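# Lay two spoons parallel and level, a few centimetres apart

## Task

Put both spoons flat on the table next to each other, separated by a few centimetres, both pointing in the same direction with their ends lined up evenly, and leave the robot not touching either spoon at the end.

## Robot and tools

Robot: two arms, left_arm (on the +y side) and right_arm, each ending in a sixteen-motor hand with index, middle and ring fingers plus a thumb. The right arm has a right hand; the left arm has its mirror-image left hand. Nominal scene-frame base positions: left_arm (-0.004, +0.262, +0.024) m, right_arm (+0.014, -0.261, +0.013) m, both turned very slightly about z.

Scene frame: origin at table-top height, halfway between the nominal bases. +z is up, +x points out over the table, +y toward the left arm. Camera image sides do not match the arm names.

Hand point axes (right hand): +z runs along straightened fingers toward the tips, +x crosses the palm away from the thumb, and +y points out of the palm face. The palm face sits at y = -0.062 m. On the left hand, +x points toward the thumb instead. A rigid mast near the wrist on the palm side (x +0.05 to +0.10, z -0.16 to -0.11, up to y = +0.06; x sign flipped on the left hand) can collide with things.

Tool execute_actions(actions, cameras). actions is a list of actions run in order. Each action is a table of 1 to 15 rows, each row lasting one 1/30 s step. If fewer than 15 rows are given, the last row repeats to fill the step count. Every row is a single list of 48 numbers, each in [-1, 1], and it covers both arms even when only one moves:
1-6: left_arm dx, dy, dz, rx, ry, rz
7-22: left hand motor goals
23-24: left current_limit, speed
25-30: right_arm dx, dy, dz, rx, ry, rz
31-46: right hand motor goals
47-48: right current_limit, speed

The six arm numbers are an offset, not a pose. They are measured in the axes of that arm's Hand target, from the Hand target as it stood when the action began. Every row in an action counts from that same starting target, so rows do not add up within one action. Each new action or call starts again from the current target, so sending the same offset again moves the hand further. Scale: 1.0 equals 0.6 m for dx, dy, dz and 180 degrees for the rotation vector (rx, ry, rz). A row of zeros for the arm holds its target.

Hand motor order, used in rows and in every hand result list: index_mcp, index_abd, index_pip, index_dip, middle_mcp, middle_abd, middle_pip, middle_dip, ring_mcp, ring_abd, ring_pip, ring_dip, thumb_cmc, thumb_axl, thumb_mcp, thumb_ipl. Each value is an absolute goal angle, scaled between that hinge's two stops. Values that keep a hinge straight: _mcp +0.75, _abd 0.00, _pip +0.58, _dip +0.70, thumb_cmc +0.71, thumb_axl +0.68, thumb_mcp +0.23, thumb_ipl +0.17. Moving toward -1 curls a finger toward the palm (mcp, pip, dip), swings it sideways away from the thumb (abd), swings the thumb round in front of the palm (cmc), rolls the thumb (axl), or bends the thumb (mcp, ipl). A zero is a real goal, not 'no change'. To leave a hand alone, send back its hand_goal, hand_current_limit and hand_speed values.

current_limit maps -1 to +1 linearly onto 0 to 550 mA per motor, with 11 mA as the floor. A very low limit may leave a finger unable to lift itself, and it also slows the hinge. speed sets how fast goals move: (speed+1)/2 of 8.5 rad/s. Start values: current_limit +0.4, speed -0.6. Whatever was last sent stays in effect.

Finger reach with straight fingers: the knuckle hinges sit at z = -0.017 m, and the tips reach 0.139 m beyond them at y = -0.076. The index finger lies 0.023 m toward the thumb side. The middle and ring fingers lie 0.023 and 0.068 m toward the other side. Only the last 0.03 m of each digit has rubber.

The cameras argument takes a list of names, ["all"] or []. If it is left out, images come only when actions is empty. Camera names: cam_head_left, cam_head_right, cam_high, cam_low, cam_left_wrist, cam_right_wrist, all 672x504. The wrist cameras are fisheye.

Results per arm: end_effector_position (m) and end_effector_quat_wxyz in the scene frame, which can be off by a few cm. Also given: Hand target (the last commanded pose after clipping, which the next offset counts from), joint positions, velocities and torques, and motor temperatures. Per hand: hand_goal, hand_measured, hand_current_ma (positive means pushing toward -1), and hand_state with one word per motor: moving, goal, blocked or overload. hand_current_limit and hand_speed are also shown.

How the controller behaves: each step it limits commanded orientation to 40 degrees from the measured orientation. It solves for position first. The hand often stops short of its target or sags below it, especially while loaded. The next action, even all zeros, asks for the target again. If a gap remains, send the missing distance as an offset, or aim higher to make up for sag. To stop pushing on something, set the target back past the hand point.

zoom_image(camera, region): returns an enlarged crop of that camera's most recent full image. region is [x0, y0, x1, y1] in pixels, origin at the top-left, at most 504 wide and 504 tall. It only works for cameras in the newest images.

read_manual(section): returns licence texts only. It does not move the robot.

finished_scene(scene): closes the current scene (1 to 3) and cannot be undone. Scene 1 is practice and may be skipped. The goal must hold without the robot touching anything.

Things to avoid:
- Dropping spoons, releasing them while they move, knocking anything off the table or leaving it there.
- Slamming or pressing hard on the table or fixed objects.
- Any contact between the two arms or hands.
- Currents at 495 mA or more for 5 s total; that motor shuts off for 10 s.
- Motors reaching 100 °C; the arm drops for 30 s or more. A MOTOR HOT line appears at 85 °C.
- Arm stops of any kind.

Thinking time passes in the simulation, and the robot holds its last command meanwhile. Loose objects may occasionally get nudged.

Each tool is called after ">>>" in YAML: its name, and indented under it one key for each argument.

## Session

>>> execute_actions:
  actions: []

>>> zoom_image:
  camera: "cam_head_right"
  region: [100, 180, 540, 420]

>>> zoom_image:
  camera: "cam_head_left"
  region: [80, 180, 500, 420]

>>> zoom_image:
  camera: "cam_high"
  region: [220, 120, 600, 420]

Scene clock: 0.00 s.
left_arm: end_effector_position=(+0.5956, -0.1207, +0.2276) hand_goal=(+0.754, +0.000, +0.576, +0.696, +0.754, +0.000, +0.576, +0.696, +0.754, +0.000, +0.576, +0.696, +0.714, +0.678, +0.226, +0.168) hand_measured=(+0.754, +0.000, +0.576, +0.696, +0.754, +0.000, +0.576, +0.696, +0.754, +0.000, +0.576, +0.696, +0.714, +0.678, +0.226, +0.168) hand_current_ma=(+0, +0, +0, +0, +0, +0, +0, +0, +0, +0, +0, +0, +0, +0, +0, +0) hand_state=(goal, goal, goal, goal, goal, goal, goal, goal, goal, goal, goal, goal, goal, goal, goal, goal) hand_current_limit=0.40 hand_speed=-0.60 end_effector_quat_wxyz=(+0.379, +0.472, +0.796, +0.016) | right_arm: end_effector_position=(+0.4139, -0.4580, +0.3631) hand_goal=(+0.754, +0.000, +0.576, +0.696, +0.754, +0.000, +0.576, +0.696, +0.754, +0.000, +0.576, +0.696, +0.714, +0.678, +0.226, +0.168) hand_measured=(+0.754, +0.000, +0.576, +0.696, +0.754, +0.000, +0.576, +0.696, +0.754, +0.000, +0.576, +0.696, +0.714, +0.678, +0.226, +0.168) hand_current_ma=(+0, +0, +0, +0, +0, +0, +0, +0, +0, +0, +0, +0, +0, +0, +0, +0) hand_state=(goal, goal, goal, goal, goal, goal, goal, goal, goal, goal, goal, goal, goal, goal, goal, goal) hand_current_limit=0.40 hand_speed=-0.60 end_effector_quat_wxyz=(+0.279, +0.799, -0.236, +0.478)
Joint positions: left_arm=[-0.74 1.793 1.465 -0.48 -0.163 -1.162] | right_arm=[-0.067 1.102 0.991 -0.415 0.688 1.683]
Joint velocities: within noise
Joint torques (N m): no reading
Motor temperatures (°C): left_arm=[32 35 43 26 31 27] | right_arm=[30 28 38 29 29 30]
Heat: left arm: hottest elbow 43 °C; right arm: hottest elbow 38 °C.
Hand target: left_arm +0.6010, -0.1295, +0.2437; +0.395, +0.470, +0.789, +0.014 | right_arm +0.4176, -0.4601, +0.3861; +0.278, +0.785, -0.243, +0.498
camera_calibration:
cam_left_wrist: T_world_to_cam=[[-0.297668, -0.934785, 0.193829, -0.00859576], [-0.947862, 0.313593, 0.0567175, 0.540659], [-0.113802, -0.16684, -0.979394, 0.393526], [0, 0, 0, 1]] pos_world=[0.554695, -0.111926, 0.356418]
cam_right_wrist: T_world_to_cam=[[-0.753245, -0.403004, -0.519816, 0.343601], [-0.299906, 0.913809, -0.273878, 0.604966], [0.585387, -0.0504013, -0.809186, 0.15579], [0, 0, 0, 1]] pos_world=[0.349051, -0.406499, 0.470359]

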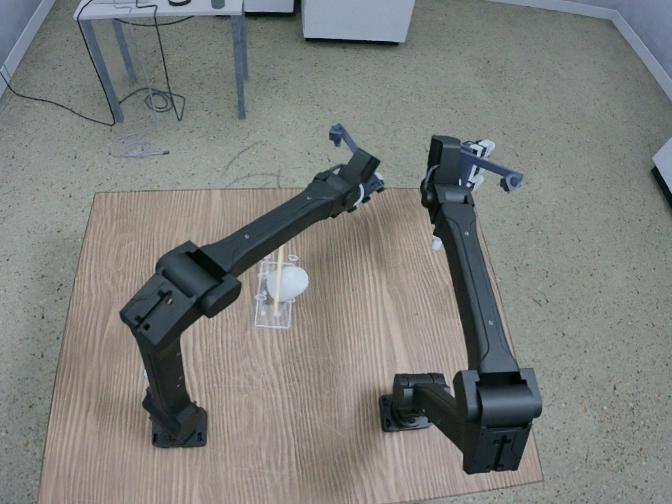

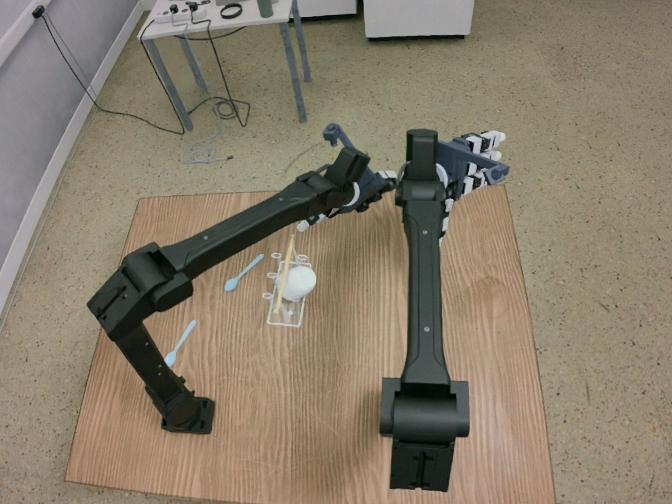

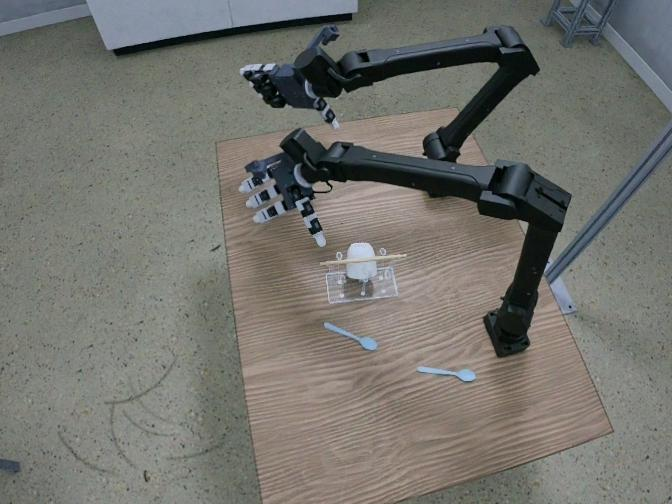

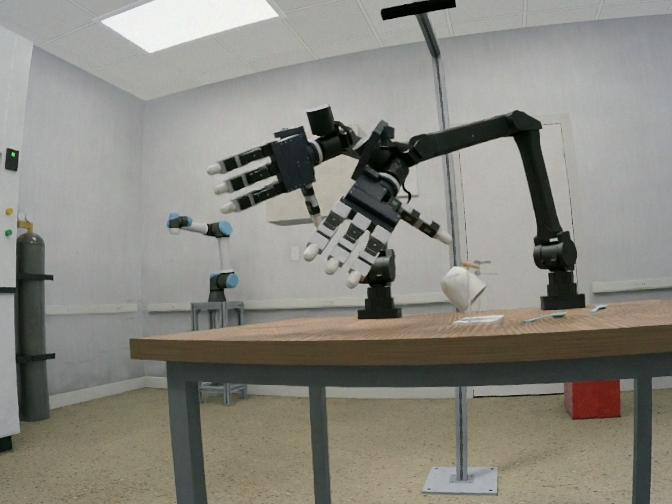

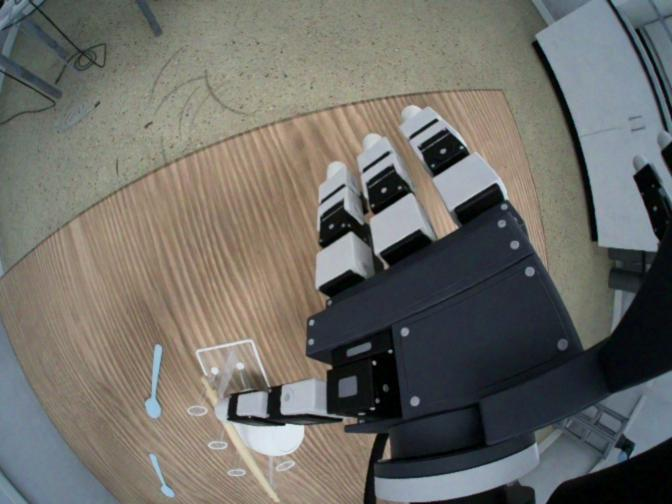

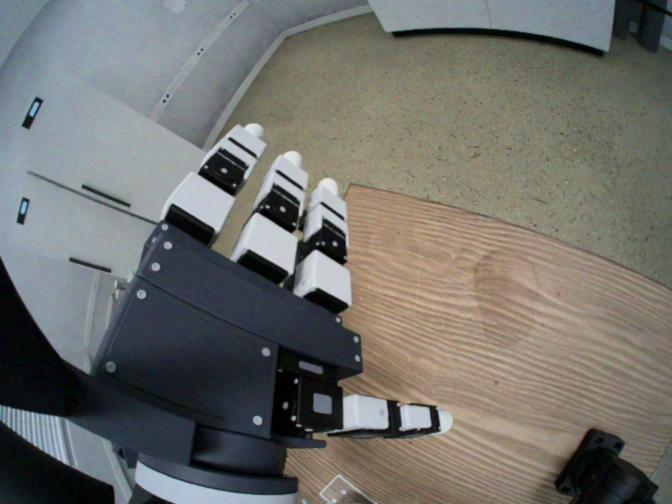

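Scaled by 1.145 from the camera's 672x504 image, which has a finer 960x720 frame.

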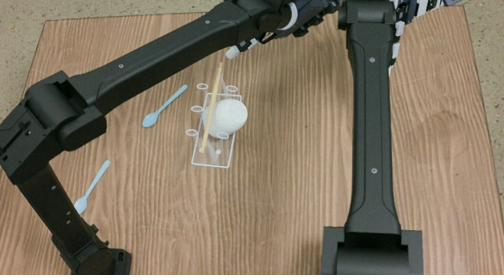

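Scaled by 1.200 from the camera's 672x504 image, which has a finer 960x720 frame.

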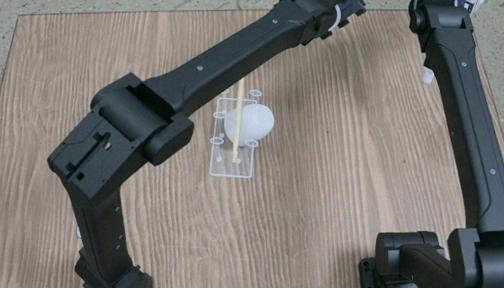

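Scaled by 1.326 from the camera's 672x504 image, which has a finer 960x720 frame.

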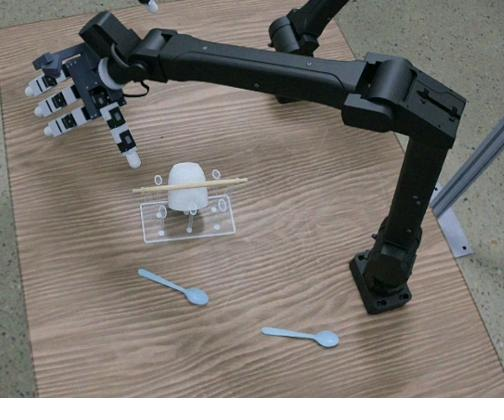

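>>> execute_actions:
  actions:
    - [[0.0273,0.0685,-0.0942,0.0568,0.0352,0.0666,0.754,0,0.576,0.696,0.754,0,0.576,0.696,0.754,0,0.576,0.696,0.714,0.678,0.226,0.168,0.4,-0.6,0,0,0,0,0,0,0.754,0,0.576,0.696,0.754,0,0.576,0.696,0.754,0,0.576,0.696,0.714,0.678,0.226,0.168,0.4,-0.6]]
    - [[0.0682,0.045,-0.0987,0.0568,0.0352,0.0666,0.754,0,0.576,0.696,0.754,0,0.576,0.696,0.754,0,0.576,0.696,0.714,0.678,0.226,0.168,0.4,-0.6,0,0,0,0,0,0,0.754,0,0.576,0.696,0.754,0,0.576,0.696,0.754,0,0.576,0.696,0.714,0.678,0.226,0.168,0.4,-0.6]]
    - [[0.1033,-0.0555,-0.0493,0.0568,0.0352,0.0666,0.754,0,0.576,0.696,0.754,0,0.576,0.696,0.754,0,0.576,0.696,0.714,0.678,0.226,0.168,0.4,-0.6,0,0,0,0,0,0,0.754,0,0.576,0.696,0.754,0,0.576,0.696,0.754,0,0.576,0.696,0.714,0.678,0.226,0.168,0.4,-0.6]]
    - [[0.0917,-0.1022,-0.0118,0.0568,0.0352,0.0666,0.754,0,0.576,0.696,0.754,0,0.576,0.696,0.754,0,0.576,0.696,0.714,0.678,0.226,0.168,0.4,-0.6,0,0,0,0,0,0,0.754,0,0.576,0.696,0.754,0,0.576,0.696,0.754,0,0.576,0.696,0.714,0.678,0.226,0.168,0.4,-0.6]]

>>> execute_actions:
  actions:
    - [[0.0543,-0.1307,0.0333,0,0,0,0.37,0,1.0,1.0,0.89,0,0.577,0.0435,0.754,0,-0.883,-0.174,0.714,0.678,0.226,0.168,0.4,-0.6,0,0,0,0,0,0,0.754,0,0.576,0.696,0.754,0,0.576,0.696,0.754,0,0.576,0.696,0.714,0.678,0.226,0.168,0.4,-0.6]]
    - [[0.0467,-0.1275,0.0667,0,0,0,0.37,0,1.0,1.0,0.89,0,0.577,0.0435,0.754,0,-0.883,-0.174,0.714,0.678,0.226,0.168,0.4,-0.6,0,0,0,0,0,0,0.754,0,0.576,0.696,0.754,0,0.576,0.696,0.754,0,0.576,0.696,0.714,0.678,0.226,0.168,0.4,-0.6]]
    - [[0.0463,-0.1128,0.0833,0,0,0,0.37,0,1.0,1.0,0.89,0,0.577,0.0435,0.754,0,-0.883,-0.174,0.714,0.678,0.226,0.168,0.4,-0.6,0,0,0,0,0,0,0.754,0,0.576,0.696,0.754,0,0.576,0.696,0.754,0,0.576,0.696,0.714,0.678,0.226,0.168,0.4,-0.6]]
    - [[0,0,0.075,0,0,0,0.37,0,1.0,1.0,0.89,0,0.577,0.0435,0.754,0,-0.883,-0.174,0.714,0.678,0.226,0.168,0,-0.6,0,0,0,0,0,0,0.754,0,0.576,0.696,0.754,0,0.576,0.696,0.754,0,0.576,0.696,0.714,0.678,0.226,0.168,0.4,-0.6]]
  cameras: ["cam_left_wrist","cam_high"]

>>> zoom_image:
  camera: "cam_left_wrist"
  region: [240, 0, 500, 220]

Scene clock: 116.93 s.
left_arm: end_effector_position=(+0.4915, +0.1203, +0.3172) hand_goal=(+0.754, +0.000, +0.576, +0.696, +0.754, +0.000, +0.576, +0.696, +0.754, +0.000, +0.576, +0.696, +0.714, +0.678, +0.226, +0.168) hand_measured=(+0.754, +0.000, +0.576, +0.696, +0.754, +0.000, +0.576, +0.696, +0.754, +0.000, +0.576, +0.696, +0.716, +0.678, +0.222, +0.168) hand_current_ma=(+0, +0, +0, +0, +0, +0, +0, +0, +0, +0, +0, +0, +0, +0, -1, +0) hand_state=(goal, goal, goal, goal, goal, goal, goal, goal, goal, goal, goal, goal, goal, goal, goal, goal) hand_current_limit=0.40 hand_speed=-0.60 end_effector_quat_wxyz=(+0.003, +0.825, +0.565, -0.001) | right_arm: end_effector_position=(+0.4139, -0.4580, +0.3631) hand_goal=(+0.754, +0.000, +0.576, +0.696, +0.754, +0.000, +0.576, +0.696, +0.754, +0.000, +0.576, +0.696, +0.714, +0.678, +0.226, +0.168) hand_measured=(+0.754, +0.000, +0.576, +0.696, +0.754, +0.000, +0.576, +0.696, +0.754, +0.000, +0.576, +0.696, +0.714, +0.678, +0.226, +0.168) hand_current_ma=(-1, +1, +1, +0, -1, +1, +1, +0, -1, +1, +1, +0, +0, -1, +0, +0) hand_state=(goal, goal, goal, goal, goal, goal, goal, goal, goal, goal, goal, goal, goal, goal, goal, goal) hand_current_limit=0.40 hand_speed=-0.60 end_effector_quat_wxyz=(+0.279, +0.799, -0.236, +0.478)
Joint positions: left_arm=[-0.321 1.46 1.53 -1.638 0.006 0.06] | right_arm=[-0.067 1.102 0.991 -0.415 0.688 1.683]
Joint torques (N m): left_arm=[0.79 -11.58 9.58 -0.13 -0.24 0.1] | right_arm=[0.03 -6.89 15.12 1.81 0.55 -0.13]
Motor temperatures (°C): left_arm=[32 42 54 27 31 27] | right_arm=[30 29 48 29 29 30]
Heat: left arm: hottest elbow 54 °C; right arm: hottest elbow 48 °C.
Hand target: left_arm +0.4910, +0.1203, +0.3188; -0.001, +0.831, +0.556, +0.000 | right_arm +0.4176, -0.4601, +0.3861; +0.278, +0.785, -0.243, +0.498
Off the commanded pose: left_arm 0.002 m, 1 deg | right_arm 0.023 m, 3 deg.

Scene clock: 119.47 s.
left_arm: end_effector_position=(+0.3137, +0.2843, +0.1621) hand_goal=(+0.370, +0.000, +1.000, +1.000, +0.890, +0.000, +0.578, +0.044, +0.754, +0.000, -0.882, -0.174, +0.714, +0.678, +0.226, +0.168) hand_measured=(+0.372, +0.000, +0.998, +0.998, +0.886, +0.000, +0.576, +0.046, +0.754, +0.000, -0.876, -0.172, +0.714, +0.678, +0.222, +0.168) hand_current_ma=(+0, +0, +0, +0, -1, +0, +0, +0, +0, +0, +2, +0, +0, +0, -1, +0) hand_state=(goal, goal, goal, goal, goal, goal, goal, goal, goal, goal, goal, goal, goal, goal, goal, goal) hand_current_limit=0.00 hand_speed=-0.60 end_effector_quat_wxyz=(-0.005, +0.829, +0.559, -0.008) | right_arm: end_effector_position=(+0.4139, -0.4580, +0.3631) hand_goal=(+0.754, +0.000, +0.576, +0.696, +0.754, +0.000, +0.576, +0.696, +0.754, +0.000, +0.576, +0.696, +0.714, +0.678, +0.226, +0.168) hand_measured=(+0.754, +0.000, +0.576, +0.696, +0.754, +0.000, +0.576, +0.696, +0.754, +0.000, +0.576, +0.696, +0.714, +0.678, +0.226, +0.168) hand_current_ma=(-1, +1, +1, +0, -1, +1, +1, +0, -1, +1, +1, +0, +0, -1, +0, +0) hand_state=(goal, goal, goal, goal, goal, goal, goal, goal, goal, goal, goal, goal, goal, goal, goal, goal) hand_current_limit=0.40 hand_speed=-0.60 end_effector_quat_wxyz=(+0.279, +0.799, -0.236, +0.478)
Joint positions: left_arm=[0.132 0.981 0.729 -1.337 -0.002 0.526] | right_arm=[-0.067 1.102 0.991 -0.415 0.688 1.683]
Joint torques (N m): left_arm=[1.79 -3.25 9.24 0.88 0.06 0.11] | right_arm=[-0.15 -7.24 14.98 1.88 0.58 -0.12]
Heat: left arm: hottest elbow 54 °C; right arm: hottest elbow 48 °C.
Hand target: left_arm +0.3188, +0.2872, +0.1642; -0.001, +0.831, +0.556, +0.000 | right_arm +0.4176, -0.4601, +0.3861; +0.278, +0.785, -0.243, +0.498
Off the commanded pose: left_arm 0.006 m, 1 deg | right_arm 0.023 m, 3 deg.
camera_calibration:
cam_left_wrist: T_world_to_cam=[[-0.894872, -0.445463, 0.0276878, 0.373931], [-0.283644, 0.615504, 0.735324, -0.254058], [-0.344601, 0.650167, -0.67715, 0.156063], [0, 0, 0, 1]] pos_world=[0.316338, 0.221479, 0.28214]
Images, in order (width x height): cam_high 672x504, cam_left_wrist 672x504.

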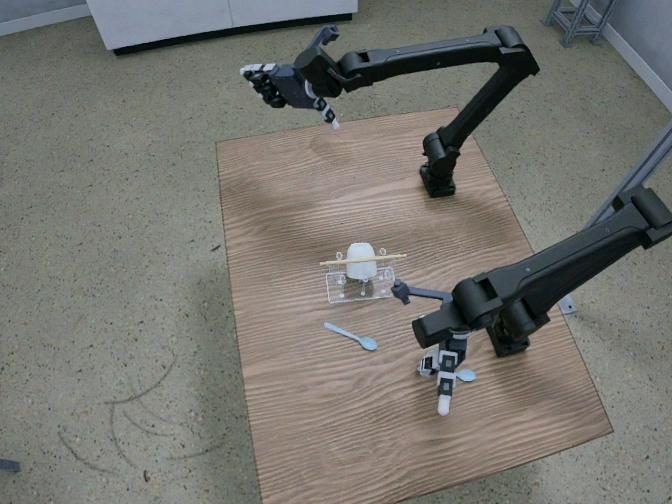

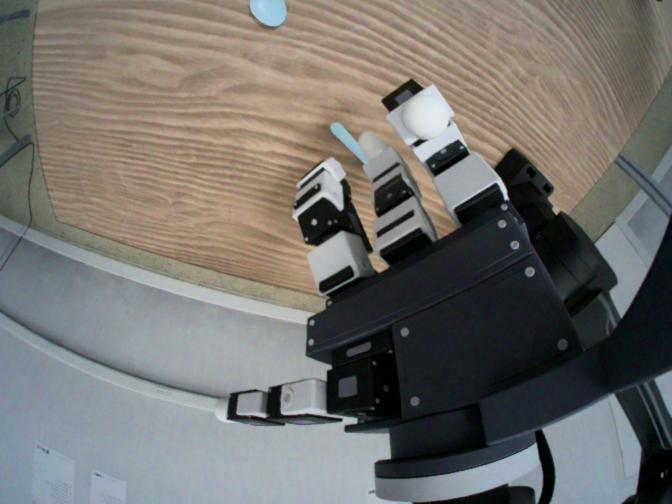

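Scaled by 1.938 from the camera's 672x504 image, which has a finer 960x720 frame.

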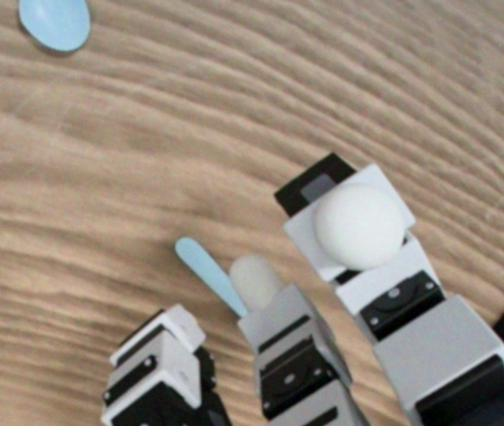

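>>> execute_actions:
  actions:
    - [[0.0033,-0.0068,0.04,0,0,0,0.37,0,1.0,1.0,0.89,0,0.577,0.0435,0.754,0,-0.883,-0.174,0.714,0.678,0.226,0.168,0,-0.6,0,0,0,0,0,0,0.754,0,0.576,0.696,0.754,0,0.576,0.696,0.754,0,0.576,0.696,0.714,0.678,0.226,0.168,0.4,-0.6]]
    - [[0,0,0.036,0,0,0,0.37,0,1.0,1.0,0.89,0,0.577,0.0435,0.754,0,-0.883,-0.174,0.714,0.678,0.226,0.168,0,-0.6,0,0,0,0,0,0,0.754,0,0.576,0.696,0.754,0,0.576,0.696,0.754,0,0.576,0.696,0.714,0.678,0.226,0.168,0.4,-0.6]]
  cameras: ["cam_left_wrist"]

>>> zoom_image:
  camera: "cam_left_wrist"
  region: [240, 0, 500, 220]

Scene clock: 149.27 s.
left_arm: end_effector_position=(+0.3102, +0.2882, +0.1178) hand_goal=(+0.370, +0.000, +1.000, +1.000, +0.890, +0.000, +0.578, +0.044, +0.754, +0.000, -0.882, -0.174, +0.714, +0.678, +0.226, +0.168) hand_measured=(+0.378, -0.004, +1.000, +1.000, +0.886, +0.000, +0.576, +0.046, +0.754, +0.000, -0.876, -0.172, +0.714, +0.678, +0.222, +0.168) hand_current_ma=(+3, -1, +0, +0, -1, +0, +0, +0, +0, +0, +2, +0, +0, +0, -1, +0) hand_state=(goal, goal, goal, goal, goal, goal, goal, goal, goal, goal, goal, goal, goal, goal, goal, goal) hand_current_limit=0.00 hand_speed=-0.60 end_effector_quat_wxyz=(-0.007, +0.829, +0.559, -0.008) | right_arm: end_effector_position=(+0.4139, -0.4580, +0.3631) hand_goal=(+0.754, +0.000, +0.576, +0.696, +0.754, +0.000, +0.576, +0.696, +0.754, +0.000, +0.576, +0.696, +0.714, +0.678, +0.226, +0.168) hand_measured=(+0.754, +0.000, +0.576, +0.696, +0.754, +0.000, +0.576, +0.696, +0.754, +0.000, +0.576, +0.696, +0.714, +0.678, +0.226, +0.168) hand_current_ma=(-1, +1, +1, +0, -1, +1, +1, +0, -1, +1, +1, +0, +0, -1, +0, +0) hand_state=(goal, goal, goal, goal, goal, goal, goal, goal, goal, goal, goal, goal, goal, goal, goal, goal) hand_current_limit=0.40 hand_speed=-0.60 end_effector_quat_wxyz=(+0.279, +0.799, -0.236, +0.478)
Joint positions: left_arm=[0.149 1.021 0.631 -1.2 -0.005 0.543] | right_arm=[-0.067 1.102 0.991 -0.415 0.688 1.683]
Joint torques (N m): left_arm=[1.73 -3.25 8.61 1.07 0.04 0.11] | right_arm=[0.38 -7.24 14.99 1.81 0.56 -0.13]
Heat: left arm: hottest elbow 51 °C; right arm: hottest elbow 48 °C.
Hand target: left_arm +0.3157, +0.2906, +0.1186; -0.001, +0.831, +0.556, +0.000 | right_arm +0.4176, -0.4601, +0.3861; +0.278, +0.785, -0.243, +0.498
Off the commanded pose: left_arm 0.006 m, 1 deg | right_arm 0.023 m, 3 deg.
camera_calibration:
cam_left_wrist: T_world_to_cam=[[-0.894846, -0.445473, 0.0283604, 0.373692], [-0.282138, 0.613694, 0.737413, -0.225112], [-0.345902, 0.65187, -0.674847, 0.121866], [0, 0, 0, 1]] pos_world=[0.313038, 0.225178, 0.237643]
Images, in order (width x height): cam_left_wrist 672x504.

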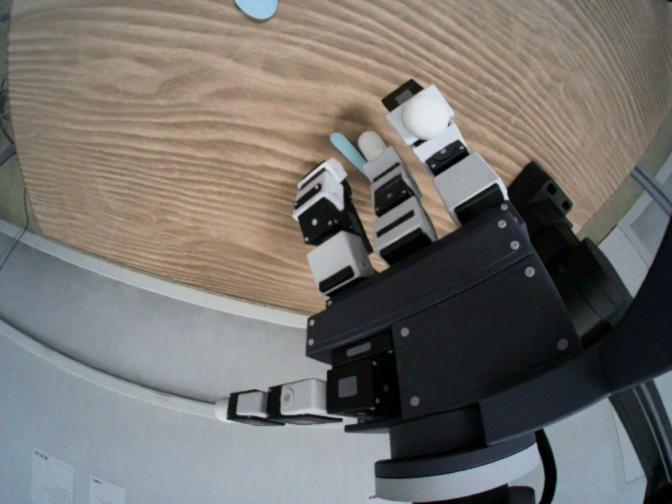

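Scaled by 1.938 from the camera's 672x504 image, which has a finer 960x720 frame.

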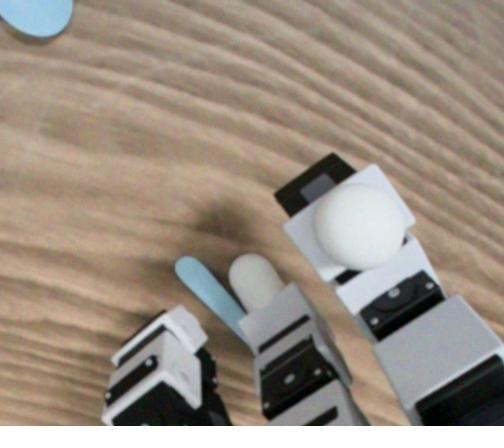

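>>> execute_actions:
  actions:
    - [[0,0,0,0,0,0,0.37,-0.2,1.0,1.0,0.89,0.2,0.577,0.0435,0.754,0,-0.883,-0.174,0.714,0.678,0.226,0.168,-0.4,-0.8,0,0,0,0,0,0,0.754,0,0.576,0.696,0.754,0,0.576,0.696,0.754,0,0.576,0.696,0.714,0.678,0.226,0.168,0.4,-0.6]]
    - [[0.0147,0.0562,0.0067,0,0,-0.0111,0.37,-0.2,1.0,1.0,0.89,0.2,0.577,0.0435,0.754,0,-0.883,-0.174,0.714,0.678,0.226,0.168,-0.4,-0.8,0,0,0,0,0,0,0.754,0,0.576,0.696,0.754,0,0.576,0.696,0.754,0,0.576,0.696,0.714,0.678,0.226,0.168,0.4,-0.6]]
    - [[0.0127,0.0565,0,0,0,-0.0111,0.37,-0.2,1.0,1.0,0.89,0.2,0.577,0.0435,0.754,0,-0.883,-0.174,0.714,0.678,0.226,0.168,-0.4,-0.8,0,0,0,0,0,0,0.754,0,0.576,0.696,0.754,0,0.576,0.696,0.754,0,0.576,0.696,0.714,0.678,0.226,0.168,0.4,-0.6]]
  cameras: ["cam_left_wrist","cam_high"]

>>> zoom_image:
  camera: "cam_high"
  region: [310, 300, 490, 410]

Scene clock: 211.87 s.
left_arm: end_effector_position=(+0.3684, +0.2867, +0.1155) hand_goal=(+0.370, -0.200, +1.000, +1.000, +0.890, +0.200, +0.578, +0.044, +0.754, +0.000, -0.882, -0.174, +0.714, +0.678, +0.226, +0.168) hand_measured=(+0.394, -0.162, +1.000, +1.000, +0.908, +0.144, +0.578, +0.032, +0.754, +0.000, -0.876, -0.172, +0.714, +0.678, +0.222, +0.168) hand_current_ma=(+20, +32, +0, +0, +11, -59, +0, -6, +0, +0, +2, +0, +0, +0, -1, +0) hand_state=(blocked, blocked, goal, goal, goal, blocked, goal, goal, goal, goal, goal, goal, goal, goal, goal, goal) hand_current_limit=-0.40 hand_speed=-0.80 end_effector_quat_wxyz=(-0.009, +0.809, +0.587, -0.007) | right_arm: end_effector_position=(+0.4139, -0.4580, +0.3631) hand_goal=(+0.754, +0.000, +0.576, +0.696, +0.754, +0.000, +0.576, +0.696, +0.754, +0.000, +0.576, +0.696, +0.714, +0.678, +0.226, +0.168) hand_measured=(+0.754, +0.000, +0.576, +0.696, +0.754, +0.000, +0.576, +0.696, +0.754, +0.000, +0.576, +0.696, +0.714, +0.678, +0.226, +0.168) hand_current_ma=(-1, +1, +1, +0, -1, +1, +1, +0, -1, +1, +1, +0, +0, -1, +0, +0) hand_state=(goal, goal, goal, goal, goal, goal, goal, goal, goal, goal, goal, goal, goal, goal, goal, goal) hand_current_limit=0.40 hand_speed=-0.60 end_effector_quat_wxyz=(+0.279, +0.799, -0.236, +0.478)
Joint positions: left_arm=[0.089 1.201 0.749 -1.141 -0.008 0.416] | right_arm=[-0.067 1.102 0.991 -0.415 0.688 1.683]
Joint torques (N m): left_arm=[-0.44 -3.6 9.94 1.52 0.07 -0.2] | right_arm=[0.15 -7.36 14.97 1.74 0.6 -0.12]
Motor temperatures (°C): left_arm=[32 36 50 27 31 27] | right_arm=[30 29 49 29 29 30]
Heat: left arm: hottest elbow 50 °C; right arm: hottest elbow 49 °C.
Hand target: left_arm +0.3847, +0.2812, +0.1145; -0.001, +0.811, +0.585, +0.000 | right_arm +0.4176, -0.4601, +0.3861; +0.278, +0.785, -0.243, +0.498
Off the commanded pose: left_arm 0.017 m, 1 deg | right_arm 0.023 m, 3 deg.
camera_calibration:
cam_left_wrist: T_world_to_cam=[[-0.862788, -0.504847, 0.0269512, 0.430586], [-0.321622, 0.589223, 0.741199, -0.184838], [-0.390073, 0.630829, -0.670744, 0.16333], [0, 0, 0, 1]] pos_world=[0.375767, 0.223258, 0.23495]
Images, in order (width x height): cam_high 672x504, cam_left_wrist 672x504.

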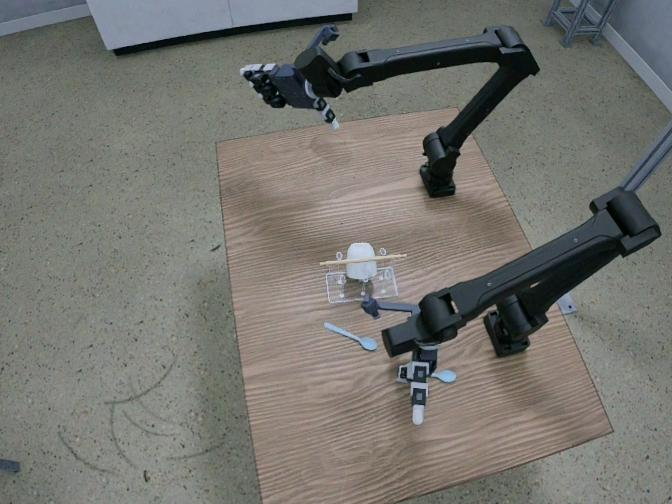

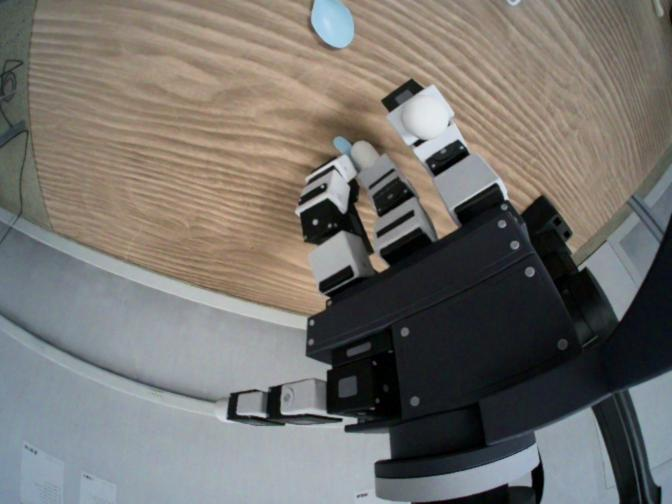

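Scaled by 2.800 from the camera's 672x504 image, which has a finer 960x720 frame.

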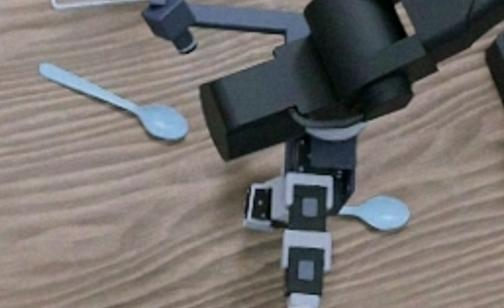

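>>> execute_actions:
  actions:
    - [[0.0108,0.0568,0,0,0,-0.0111,0.37,-0.2,1.0,1.0,0.89,0.2,0.577,0.0435,0.754,0,-0.883,-0.174,0.714,0.678,0.226,0.168,-0.4,-0.8,0,0,0,0,0,0,0.754,0,0.576,0.696,0.754,0,0.576,0.696,0.754,0,0.576,0.696,0.714,0.678,0.226,0.168,0.4,-0.6]]
    - [[0.0088,0.057,0,0,0,-0.0111,0.37,-0.2,1.0,1.0,0.89,0.2,0.577,0.0435,0.754,0,-0.883,-0.174,0.714,0.678,0.226,0.168,-0.4,-0.8,0,0,0,0,0,0,0.754,0,0.576,0.696,0.754,0,0.576,0.696,0.754,0,0.576,0.696,0.714,0.678,0.226,0.168,0.4,-0.6]]
    - [[0.0068,0.0572,0,0,0,-0.0111,0.37,-0.2,1.0,1.0,0.89,0.2,0.577,0.0435,0.754,0,-0.883,-0.174,0.714,0.678,0.226,0.168,-0.4,-0.8,0,0,0,0,0,0,0.754,0,0.576,0.696,0.754,0,0.576,0.696,0.754,0,0.576,0.696,0.714,0.678,0.226,0.168,0.4,-0.6]]
  cameras: ["cam_head_left","cam_head_right","cam_high","cam_left_wrist"]

Scene clock: 278.83 s.
left_arm: end_effector_position=(+0.4704, +0.2750, +0.1163) hand_goal=(+0.370, -0.200, +1.000, +1.000, +0.890, +0.200, +0.578, +0.044, +0.754, +0.000, -0.882, -0.174, +0.714, +0.678, +0.226, +0.168) hand_measured=(+0.394, -0.162, +1.000, +1.000, +0.908, +0.144, +0.578, +0.032, +0.754, +0.000, -0.876, -0.172, +0.714, +0.678, +0.222, +0.168) hand_current_ma=(+19, +32, +0, +0, +11, -59, +0, -6, +0, +0, +2, +0, +0, +0, -1, +0) hand_state=(blocked, blocked, goal, goal, goal, blocked, goal, goal, goal, goal, goal, goal, goal, goal, goal, goal) hand_current_limit=-0.40 hand_speed=-0.80 end_effector_quat_wxyz=(-0.008, +0.778, +0.628, -0.004) | right_arm: end_effector_position=(+0.4139, -0.4580, +0.3631) hand_goal=(+0.754, +0.000, +0.576, +0.696, +0.754, +0.000, +0.576, +0.696, +0.754, +0.000, +0.576, +0.696, +0.714, +0.678, +0.226, +0.168) hand_measured=(+0.754, +0.000, +0.576, +0.696, +0.754, +0.000, +0.576, +0.696, +0.754, +0.000, +0.576, +0.696, +0.714, +0.678, +0.226, +0.168) hand_current_ma=(-1, +1, +1, +0, -1, +1, +1, +0, -1, +1, +1, +0, +0, -1, +0, +0) hand_state=(goal, goal, goal, goal, goal, goal, goal, goal, goal, goal, goal, goal, goal, goal, goal, goal) hand_current_limit=0.40 hand_speed=-0.60 end_effector_quat_wxyz=(+0.279, +0.799, -0.236, +0.478)
Joint positions: left_arm=[0.009 1.467 0.999 -1.119 -0.008 0.233] | right_arm=[-0.067 1.102 0.991 -0.415 0.688 1.683]
Joint torques (N m): left_arm=[-0.32 -7.71 10.85 1.01 0.04 -0.2] | right_arm=[-0.03 -7.41 15.02 1.84 0.58 -0.15]
Heat: left arm: hottest elbow 51 °C; right arm: hottest elbow 49 °C.
Hand target: left_arm +0.4876, +0.2673, +0.1144; -0.001, +0.780, +0.626, +0.000 | right_arm +0.4176, -0.4601, +0.3861; +0.278, +0.785, -0.243, +0.498
Off the commanded pose: left_arm 0.019 m, 1 deg | right_arm 0.023 m, 3 deg.
camera_calibration:
cam_left_wrist: T_world_to_cam=[[-0.806604, -0.590757, 0.0199178, 0.510658], [-0.384584, 0.550093, 0.741277, -0.105324], [-0.448872, 0.590257, -0.670903, 0.249884], [0, 0, 0, 1]] pos_world=[0.483559, 0.212117, 0.235551]
Images, in order (width x height): cam_head_left 672x504, cam_head_right 672x504, cam_high 672x504, cam_left_wrist 672x504.

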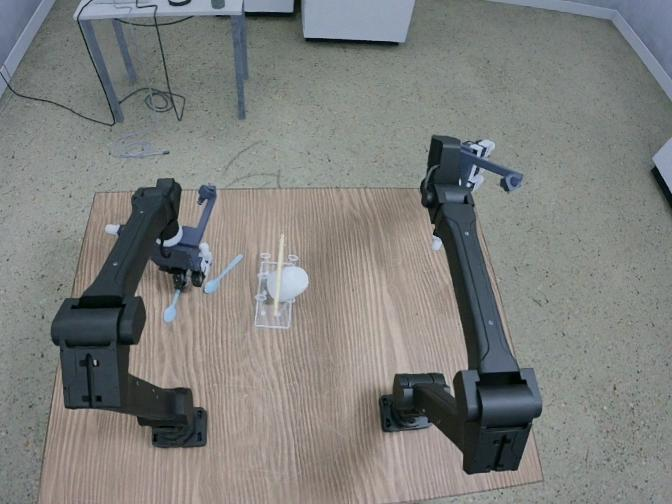

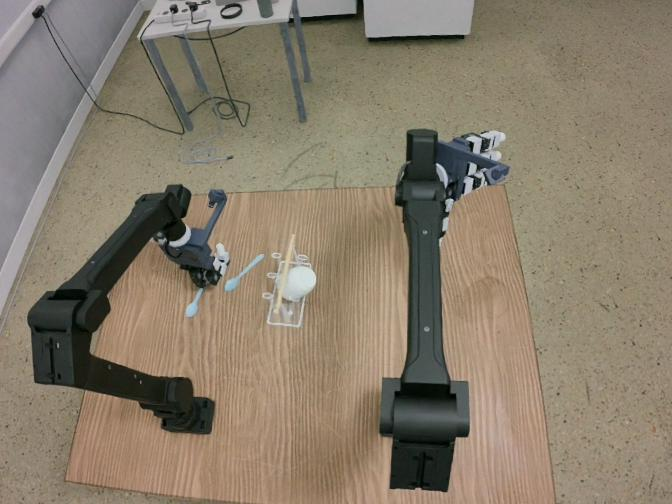

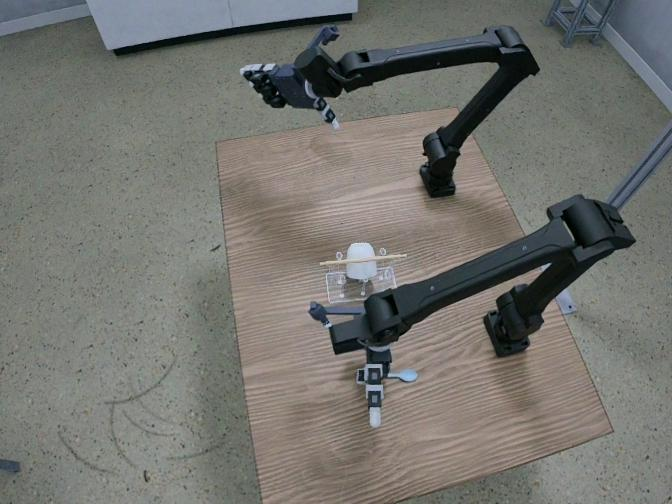

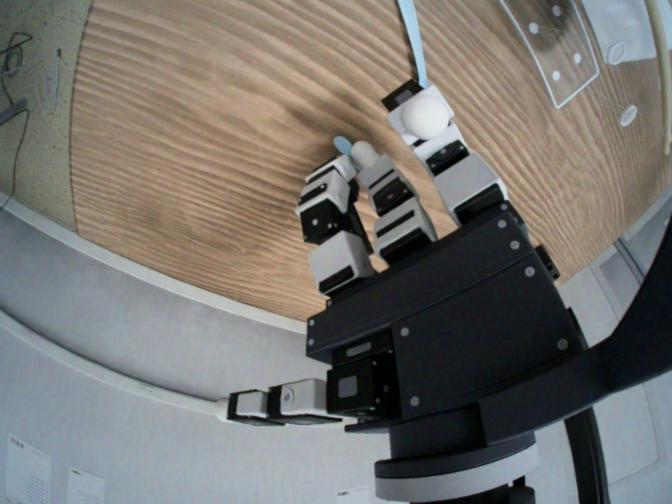

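>>> execute_actions:
  actions:
    - [[-0.0393,0.0412,0,0,0,0.0333,0.37,-0.2,1.0,1.0,0.89,0.2,0.577,0.0435,0.754,0,-0.883,-0.174,0.714,0.678,0.226,0.168,-0.4,-0.8,0,0,0,0,0,0,0.754,0,0.576,0.696,0.754,0,0.576,0.696,0.754,0,0.576,0.696,0.714,0.678,0.226,0.168,0.4,-0.6]]
    - [[-0.0348,0.0438,0,0,0,0.0333,0.37,-0.2,1.0,1.0,0.89,0.2,0.577,0.0435,0.754,0,-0.883,-0.174,0.714,0.678,0.226,0.168,-0.4,-0.8,0,0,0,0,0,0,0.754,0,0.576,0.696,0.754,0,0.576,0.696,0.754,0,0.576,0.696,0.714,0.678,0.226,0.168,0.4,-0.6]]
    - [[-0.03,0.046,0,0,0,0.0333,0.37,-0.2,1.0,1.0,0.89,0.2,0.577,0.0435,0.754,0,-0.883,-0.174,0.714,0.678,0.226,0.168,-0.4,-0.8,0,0,0,0,0,0,0.754,0,0.576,0.696,0.754,0,0.576,0.696,0.754,0,0.576,0.696,0.714,0.678,0.226,0.168,0.4,-0.6]]
  cameras: ["cam_head_left","cam_head_right","cam_high","cam_left_wrist"]

Scene clock: 346.43 s.
left_arm: end_effector_position=(+0.5314, +0.1940, +0.1178) hand_goal=(+0.370, -0.200, +1.000, +1.000, +0.890, +0.200, +0.578, +0.044, +0.754, +0.000, -0.882, -0.174, +0.714, +0.678, +0.226, +0.168) hand_measured=(+0.388, -0.162, +1.000, +1.000, +0.900, +0.144, +0.578, +0.032, +0.754, +0.000, -0.876, -0.172, +0.714, +0.678, +0.222, +0.168) hand_current_ma=(+12, +32, +0, +0, +5, -59, +0, -6, +0, +0, +2, +0, +0, +0, -1, +0) hand_state=(goal, blocked, goal, goal, goal, blocked, goal, goal, goal, goal, goal, goal, goal, goal, goal, goal) hand_current_limit=-0.40 hand_speed=-0.80 end_effector_quat_wxyz=(-0.002, +0.859, +0.512, +0.004) | right_arm: end_effector_position=(+0.4139, -0.4580, +0.3631) hand_goal=(+0.754, +0.000, +0.576, +0.696, +0.754, +0.000, +0.576, +0.696, +0.754, +0.000, +0.576, +0.696, +0.714, +0.678, +0.226, +0.168) hand_measured=(+0.754, +0.000, +0.576, +0.696, +0.754, +0.000, +0.576, +0.696, +0.754, +0.000, +0.576, +0.696, +0.714, +0.678, +0.226, +0.168) hand_current_ma=(-1, +1, +1, +0, -1, +1, +1, +0, -1, +1, +1, +0, +0, -1, +0, +0) hand_state=(goal, goal, goal, goal, goal, goal, goal, goal, goal, goal, goal, goal, goal, goal, goal, goal) hand_current_limit=0.40 hand_speed=-0.60 end_effector_quat_wxyz=(+0.279, +0.799, -0.236, +0.478)
Joint positions: left_arm=[-0.118 1.616 1.172 -1.124 -0.008 0.39] | right_arm=[-0.067 1.102 0.991 -0.415 0.688 1.683]
Joint torques (N m): left_arm=[-0.38 -10.34 11.4 0.13 0.06 0.11] | right_arm=[-0.15 -7.3 14.91 1.69 0.61 -0.12]
Heat: left arm: hottest elbow 50 °C; right arm: hottest elbow 50 °C.
Hand target: left_arm +0.5427, +0.1830, +0.1142; -0.001, +0.868, +0.497, +0.000 | right_arm +0.4176, -0.4601, +0.3861; +0.278, +0.785, -0.243, +0.498
Off the commanded pose: left_arm 0.016 m, 2 deg | right_arm 0.023 m, 3 deg.
camera_calibration:
cam_left_wrist: T_world_to_cam=[[-0.939974, -0.341215, 0.00452798, 0.536184], [-0.228435, 0.639036, 0.734473, -0.137972], [-0.253507, 0.689352, -0.678622, 0.203847], [0, 0, 0, 1]] pos_world=[0.524159, 0.130601, 0.237244]
Images, in order (width x height): cam_head_left 672x504, cam_head_right 672x504, cam_high 672x504, cam_left_wrist 672x504.

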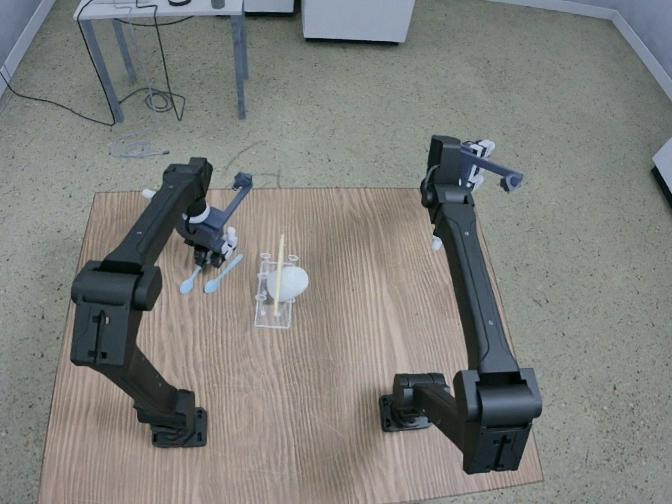

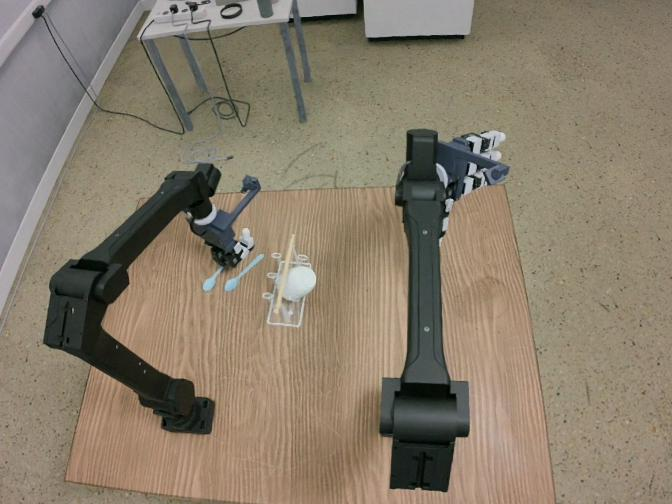

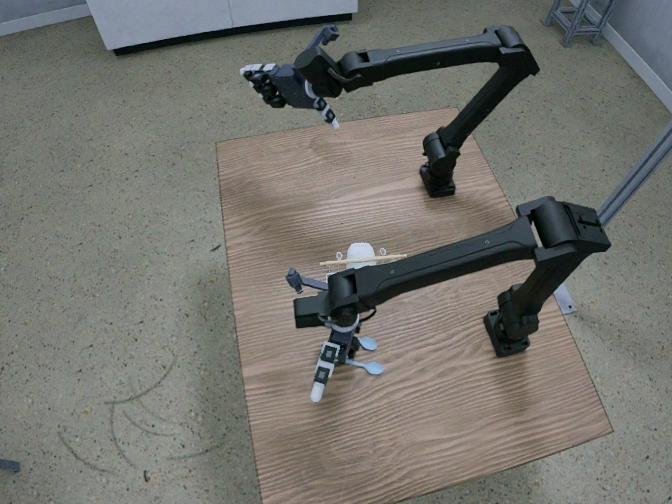

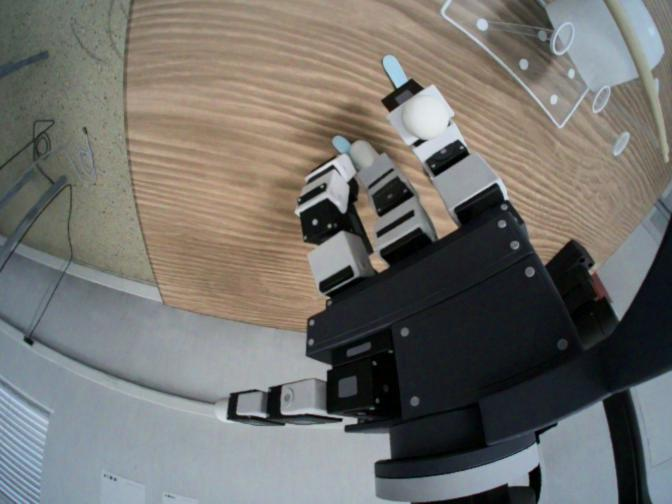

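>>> zoom_image:
  camera: "cam_head_right"
  region: [190, 240, 280, 308]

>>> zoom_image:
  camera: "cam_head_left"
  region: [165, 240, 255, 308]

>>> zoom_image:
  camera: "cam_left_wrist"
  region: [300, 30, 450, 180]

Scaled by 5.600 from the camera's 672x504 image, which has a finer 960x720 frame.

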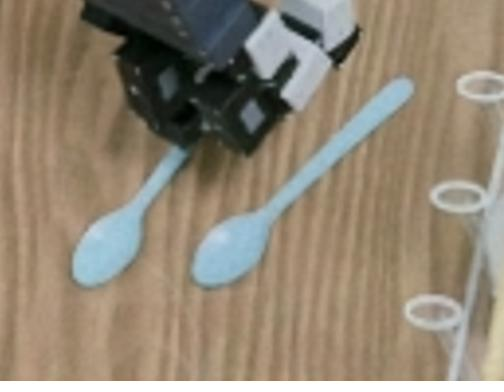

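Scaled by 5.600 from the camera's 672x504 image, which has a finer 960x720 frame.

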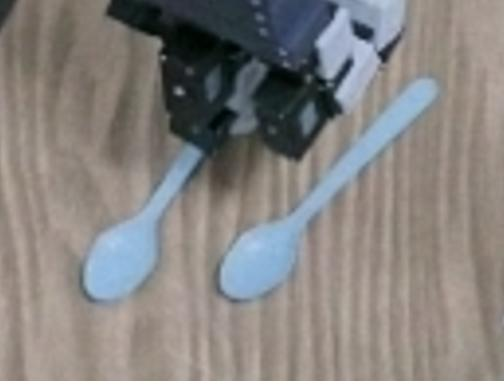

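Scaled by 3.360 from the camera's 672x504 image, which has a finer 960x720 frame.

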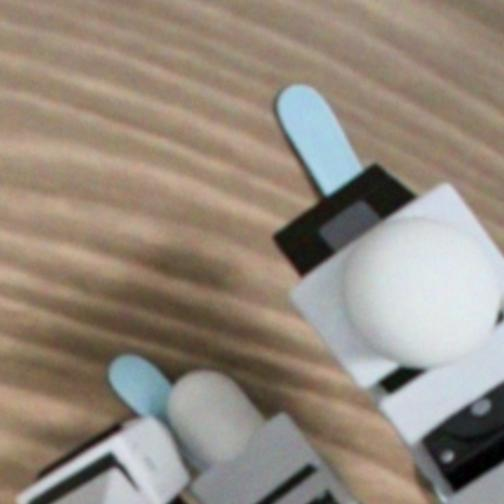

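>>> execute_actions:
  actions:
    - [[-0.034,0.0328,0,0,0,0.025,0.37,-0.2,1.0,1.0,0.89,0.2,0.577,0.0435,0.754,0,-0.883,-0.174,0.714,0.678,0.226,0.168,-0.4,-0.8,0,0,0,0,0,0,0.754,0,0.576,0.696,0.754,0,0.576,0.696,0.754,0,0.576,0.696,0.714,0.678,0.226,0.168,0.4,-0.6]]
    - [[-0.0314,0.0346,0,0,0,0.025,0.37,-0.2,1.0,1.0,0.89,0.2,0.577,0.0435,0.754,0,-0.883,-0.174,0.714,0.678,0.226,0.168,-0.4,-0.8,0,0,0,0,0,0,0.754,0,0.576,0.696,0.754,0,0.576,0.696,0.754,0,0.576,0.696,0.714,0.678,0.226,0.168,0.4,-0.6]]
  cameras: ["cam_head_left","cam_head_right","cam_left_wrist"]

>>> zoom_image:
  camera: "cam_head_right"
  region: [190, 240, 280, 308]

>>> zoom_image:
  camera: "cam_head_left"
  region: [165, 240, 255, 308]

>>> zoom_image:
  camera: "cam_left_wrist"
  region: [300, 30, 450, 180]

Scene clock: 444.23 s.
left_arm: end_effector_position=(+0.5453, +0.1406, +0.1173) hand_goal=(+0.370, -0.200, +1.000, +1.000, +0.890, +0.200, +0.578, +0.044, +0.754, +0.000, -0.882, -0.174, +0.714, +0.678, +0.226, +0.168) hand_measured=(+0.382, -0.162, +1.000, +1.000, +0.896, +0.146, +0.578, +0.032, +0.754, +0.000, -0.876, -0.172, +0.714, +0.678, +0.222, +0.168) hand_current_ma=(+6, +32, +0, +0, +2, -55, +0, -6, +0, +0, +2, +0, +0, +0, -1, +0) hand_state=(goal, blocked, goal, goal, goal, blocked, goal, goal, goal, goal, goal, goal, goal, goal, goal, goal) hand_current_limit=-0.40 hand_speed=-0.80 end_effector_quat_wxyz=(-0.002, +0.897, +0.443, +0.003) | right_arm: end_effector_position=(+0.4139, -0.4580, +0.3631) hand_goal=(+0.754, +0.000, +0.576, +0.696, +0.754, +0.000, +0.576, +0.696, +0.754, +0.000, +0.576, +0.696, +0.714, +0.678, +0.226, +0.168) hand_measured=(+0.754, +0.000, +0.576, +0.696, +0.754, +0.000, +0.576, +0.696, +0.754, +0.000, +0.576, +0.696, +0.714, +0.678, +0.226, +0.168) hand_current_ma=(-1, +1, +1, +0, -1, +1, +1, +0, -1, +1, +1, +0, +0, -1, +0, +0) hand_state=(goal, goal, goal, goal, goal, goal, goal, goal, goal, goal, goal, goal, goal, goal, goal, goal) hand_current_limit=0.40 hand_speed=-0.60 end_effector_quat_wxyz=(+0.279, +0.799, -0.236, +0.478)
Joint positions: left_arm=[-0.198 1.675 1.246 -1.141 -0.007 0.467] | right_arm=[-0.067 1.102 0.991 -0.415 0.688 1.683]
Joint torques (N m): left_arm=[-0.38 -11.4 11.59 0.06 0.06 0.11] | right_arm=[-0.15 -6.83 14.98 1.88 0.6 -0.12]
Heat: left arm: hottest elbow 51 °C; right arm: hottest elbow 50 °C.
Hand target: left_arm +0.5555, +0.1281, +0.1141; -0.001, +0.904, +0.427, +0.000 | right_arm +0.4176, -0.4601, +0.3861; +0.278, +0.785, -0.243, +0.498
Off the commanded pose: left_arm 0.016 m, 2 deg | right_arm 0.023 m, 3 deg.
camera_calibration:
cam_left_wrist: T_world_to_cam=[[-0.981652, -0.190557, 0.00694265, 0.532363], [-0.124372, 0.667451, 0.734194, -0.160943], [-0.144539, 0.719859, -0.678904, 0.180254], [0, 0, 0, 1]] pos_world=[0.528632, 0.0791094, 0.236843]
Images, in order (width x height): cam_head_left 672x504, cam_head_right 672x504, cam_left_wrist 672x504.

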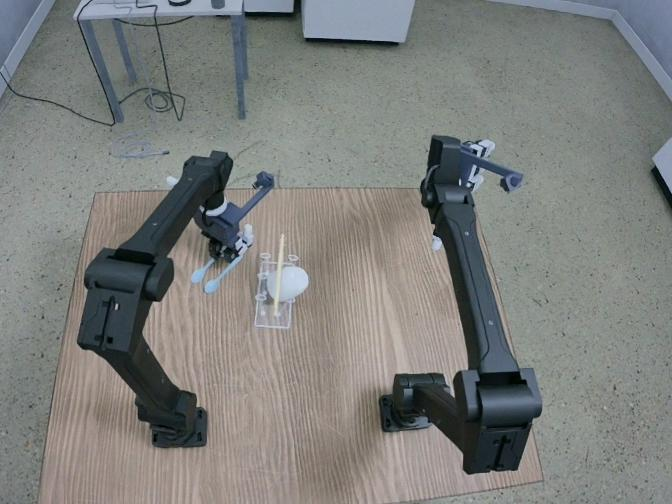

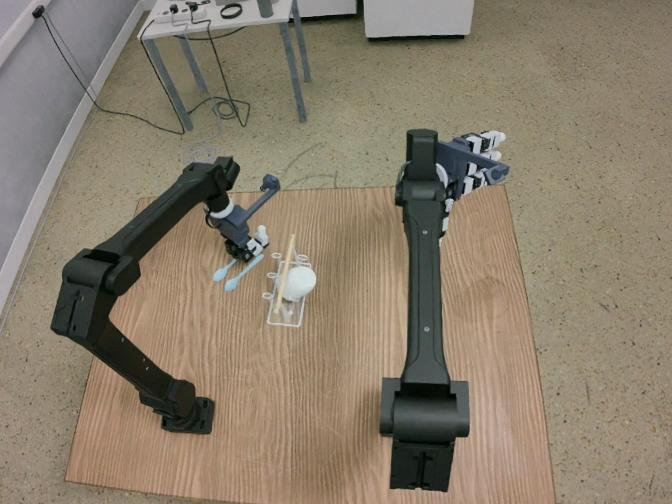

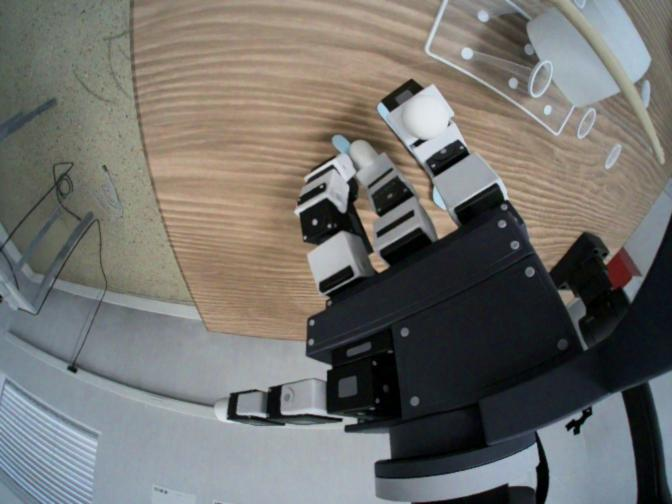

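Scaled by 5.600 from the camera's 672x504 image, which has a finer 960x720 frame.

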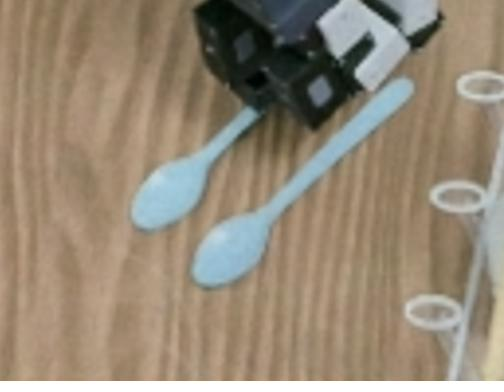

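Scaled by 5.600 from the camera's 672x504 image, which has a finer 960x720 frame.

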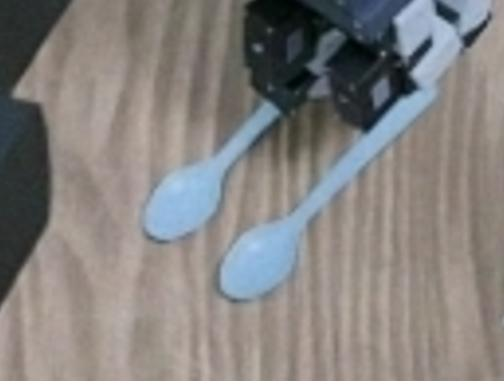

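Scaled by 3.360 from the camera's 672x504 image, which has a finer 960x720 frame.

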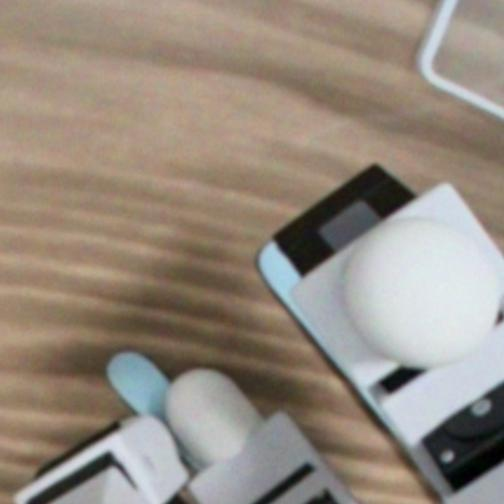

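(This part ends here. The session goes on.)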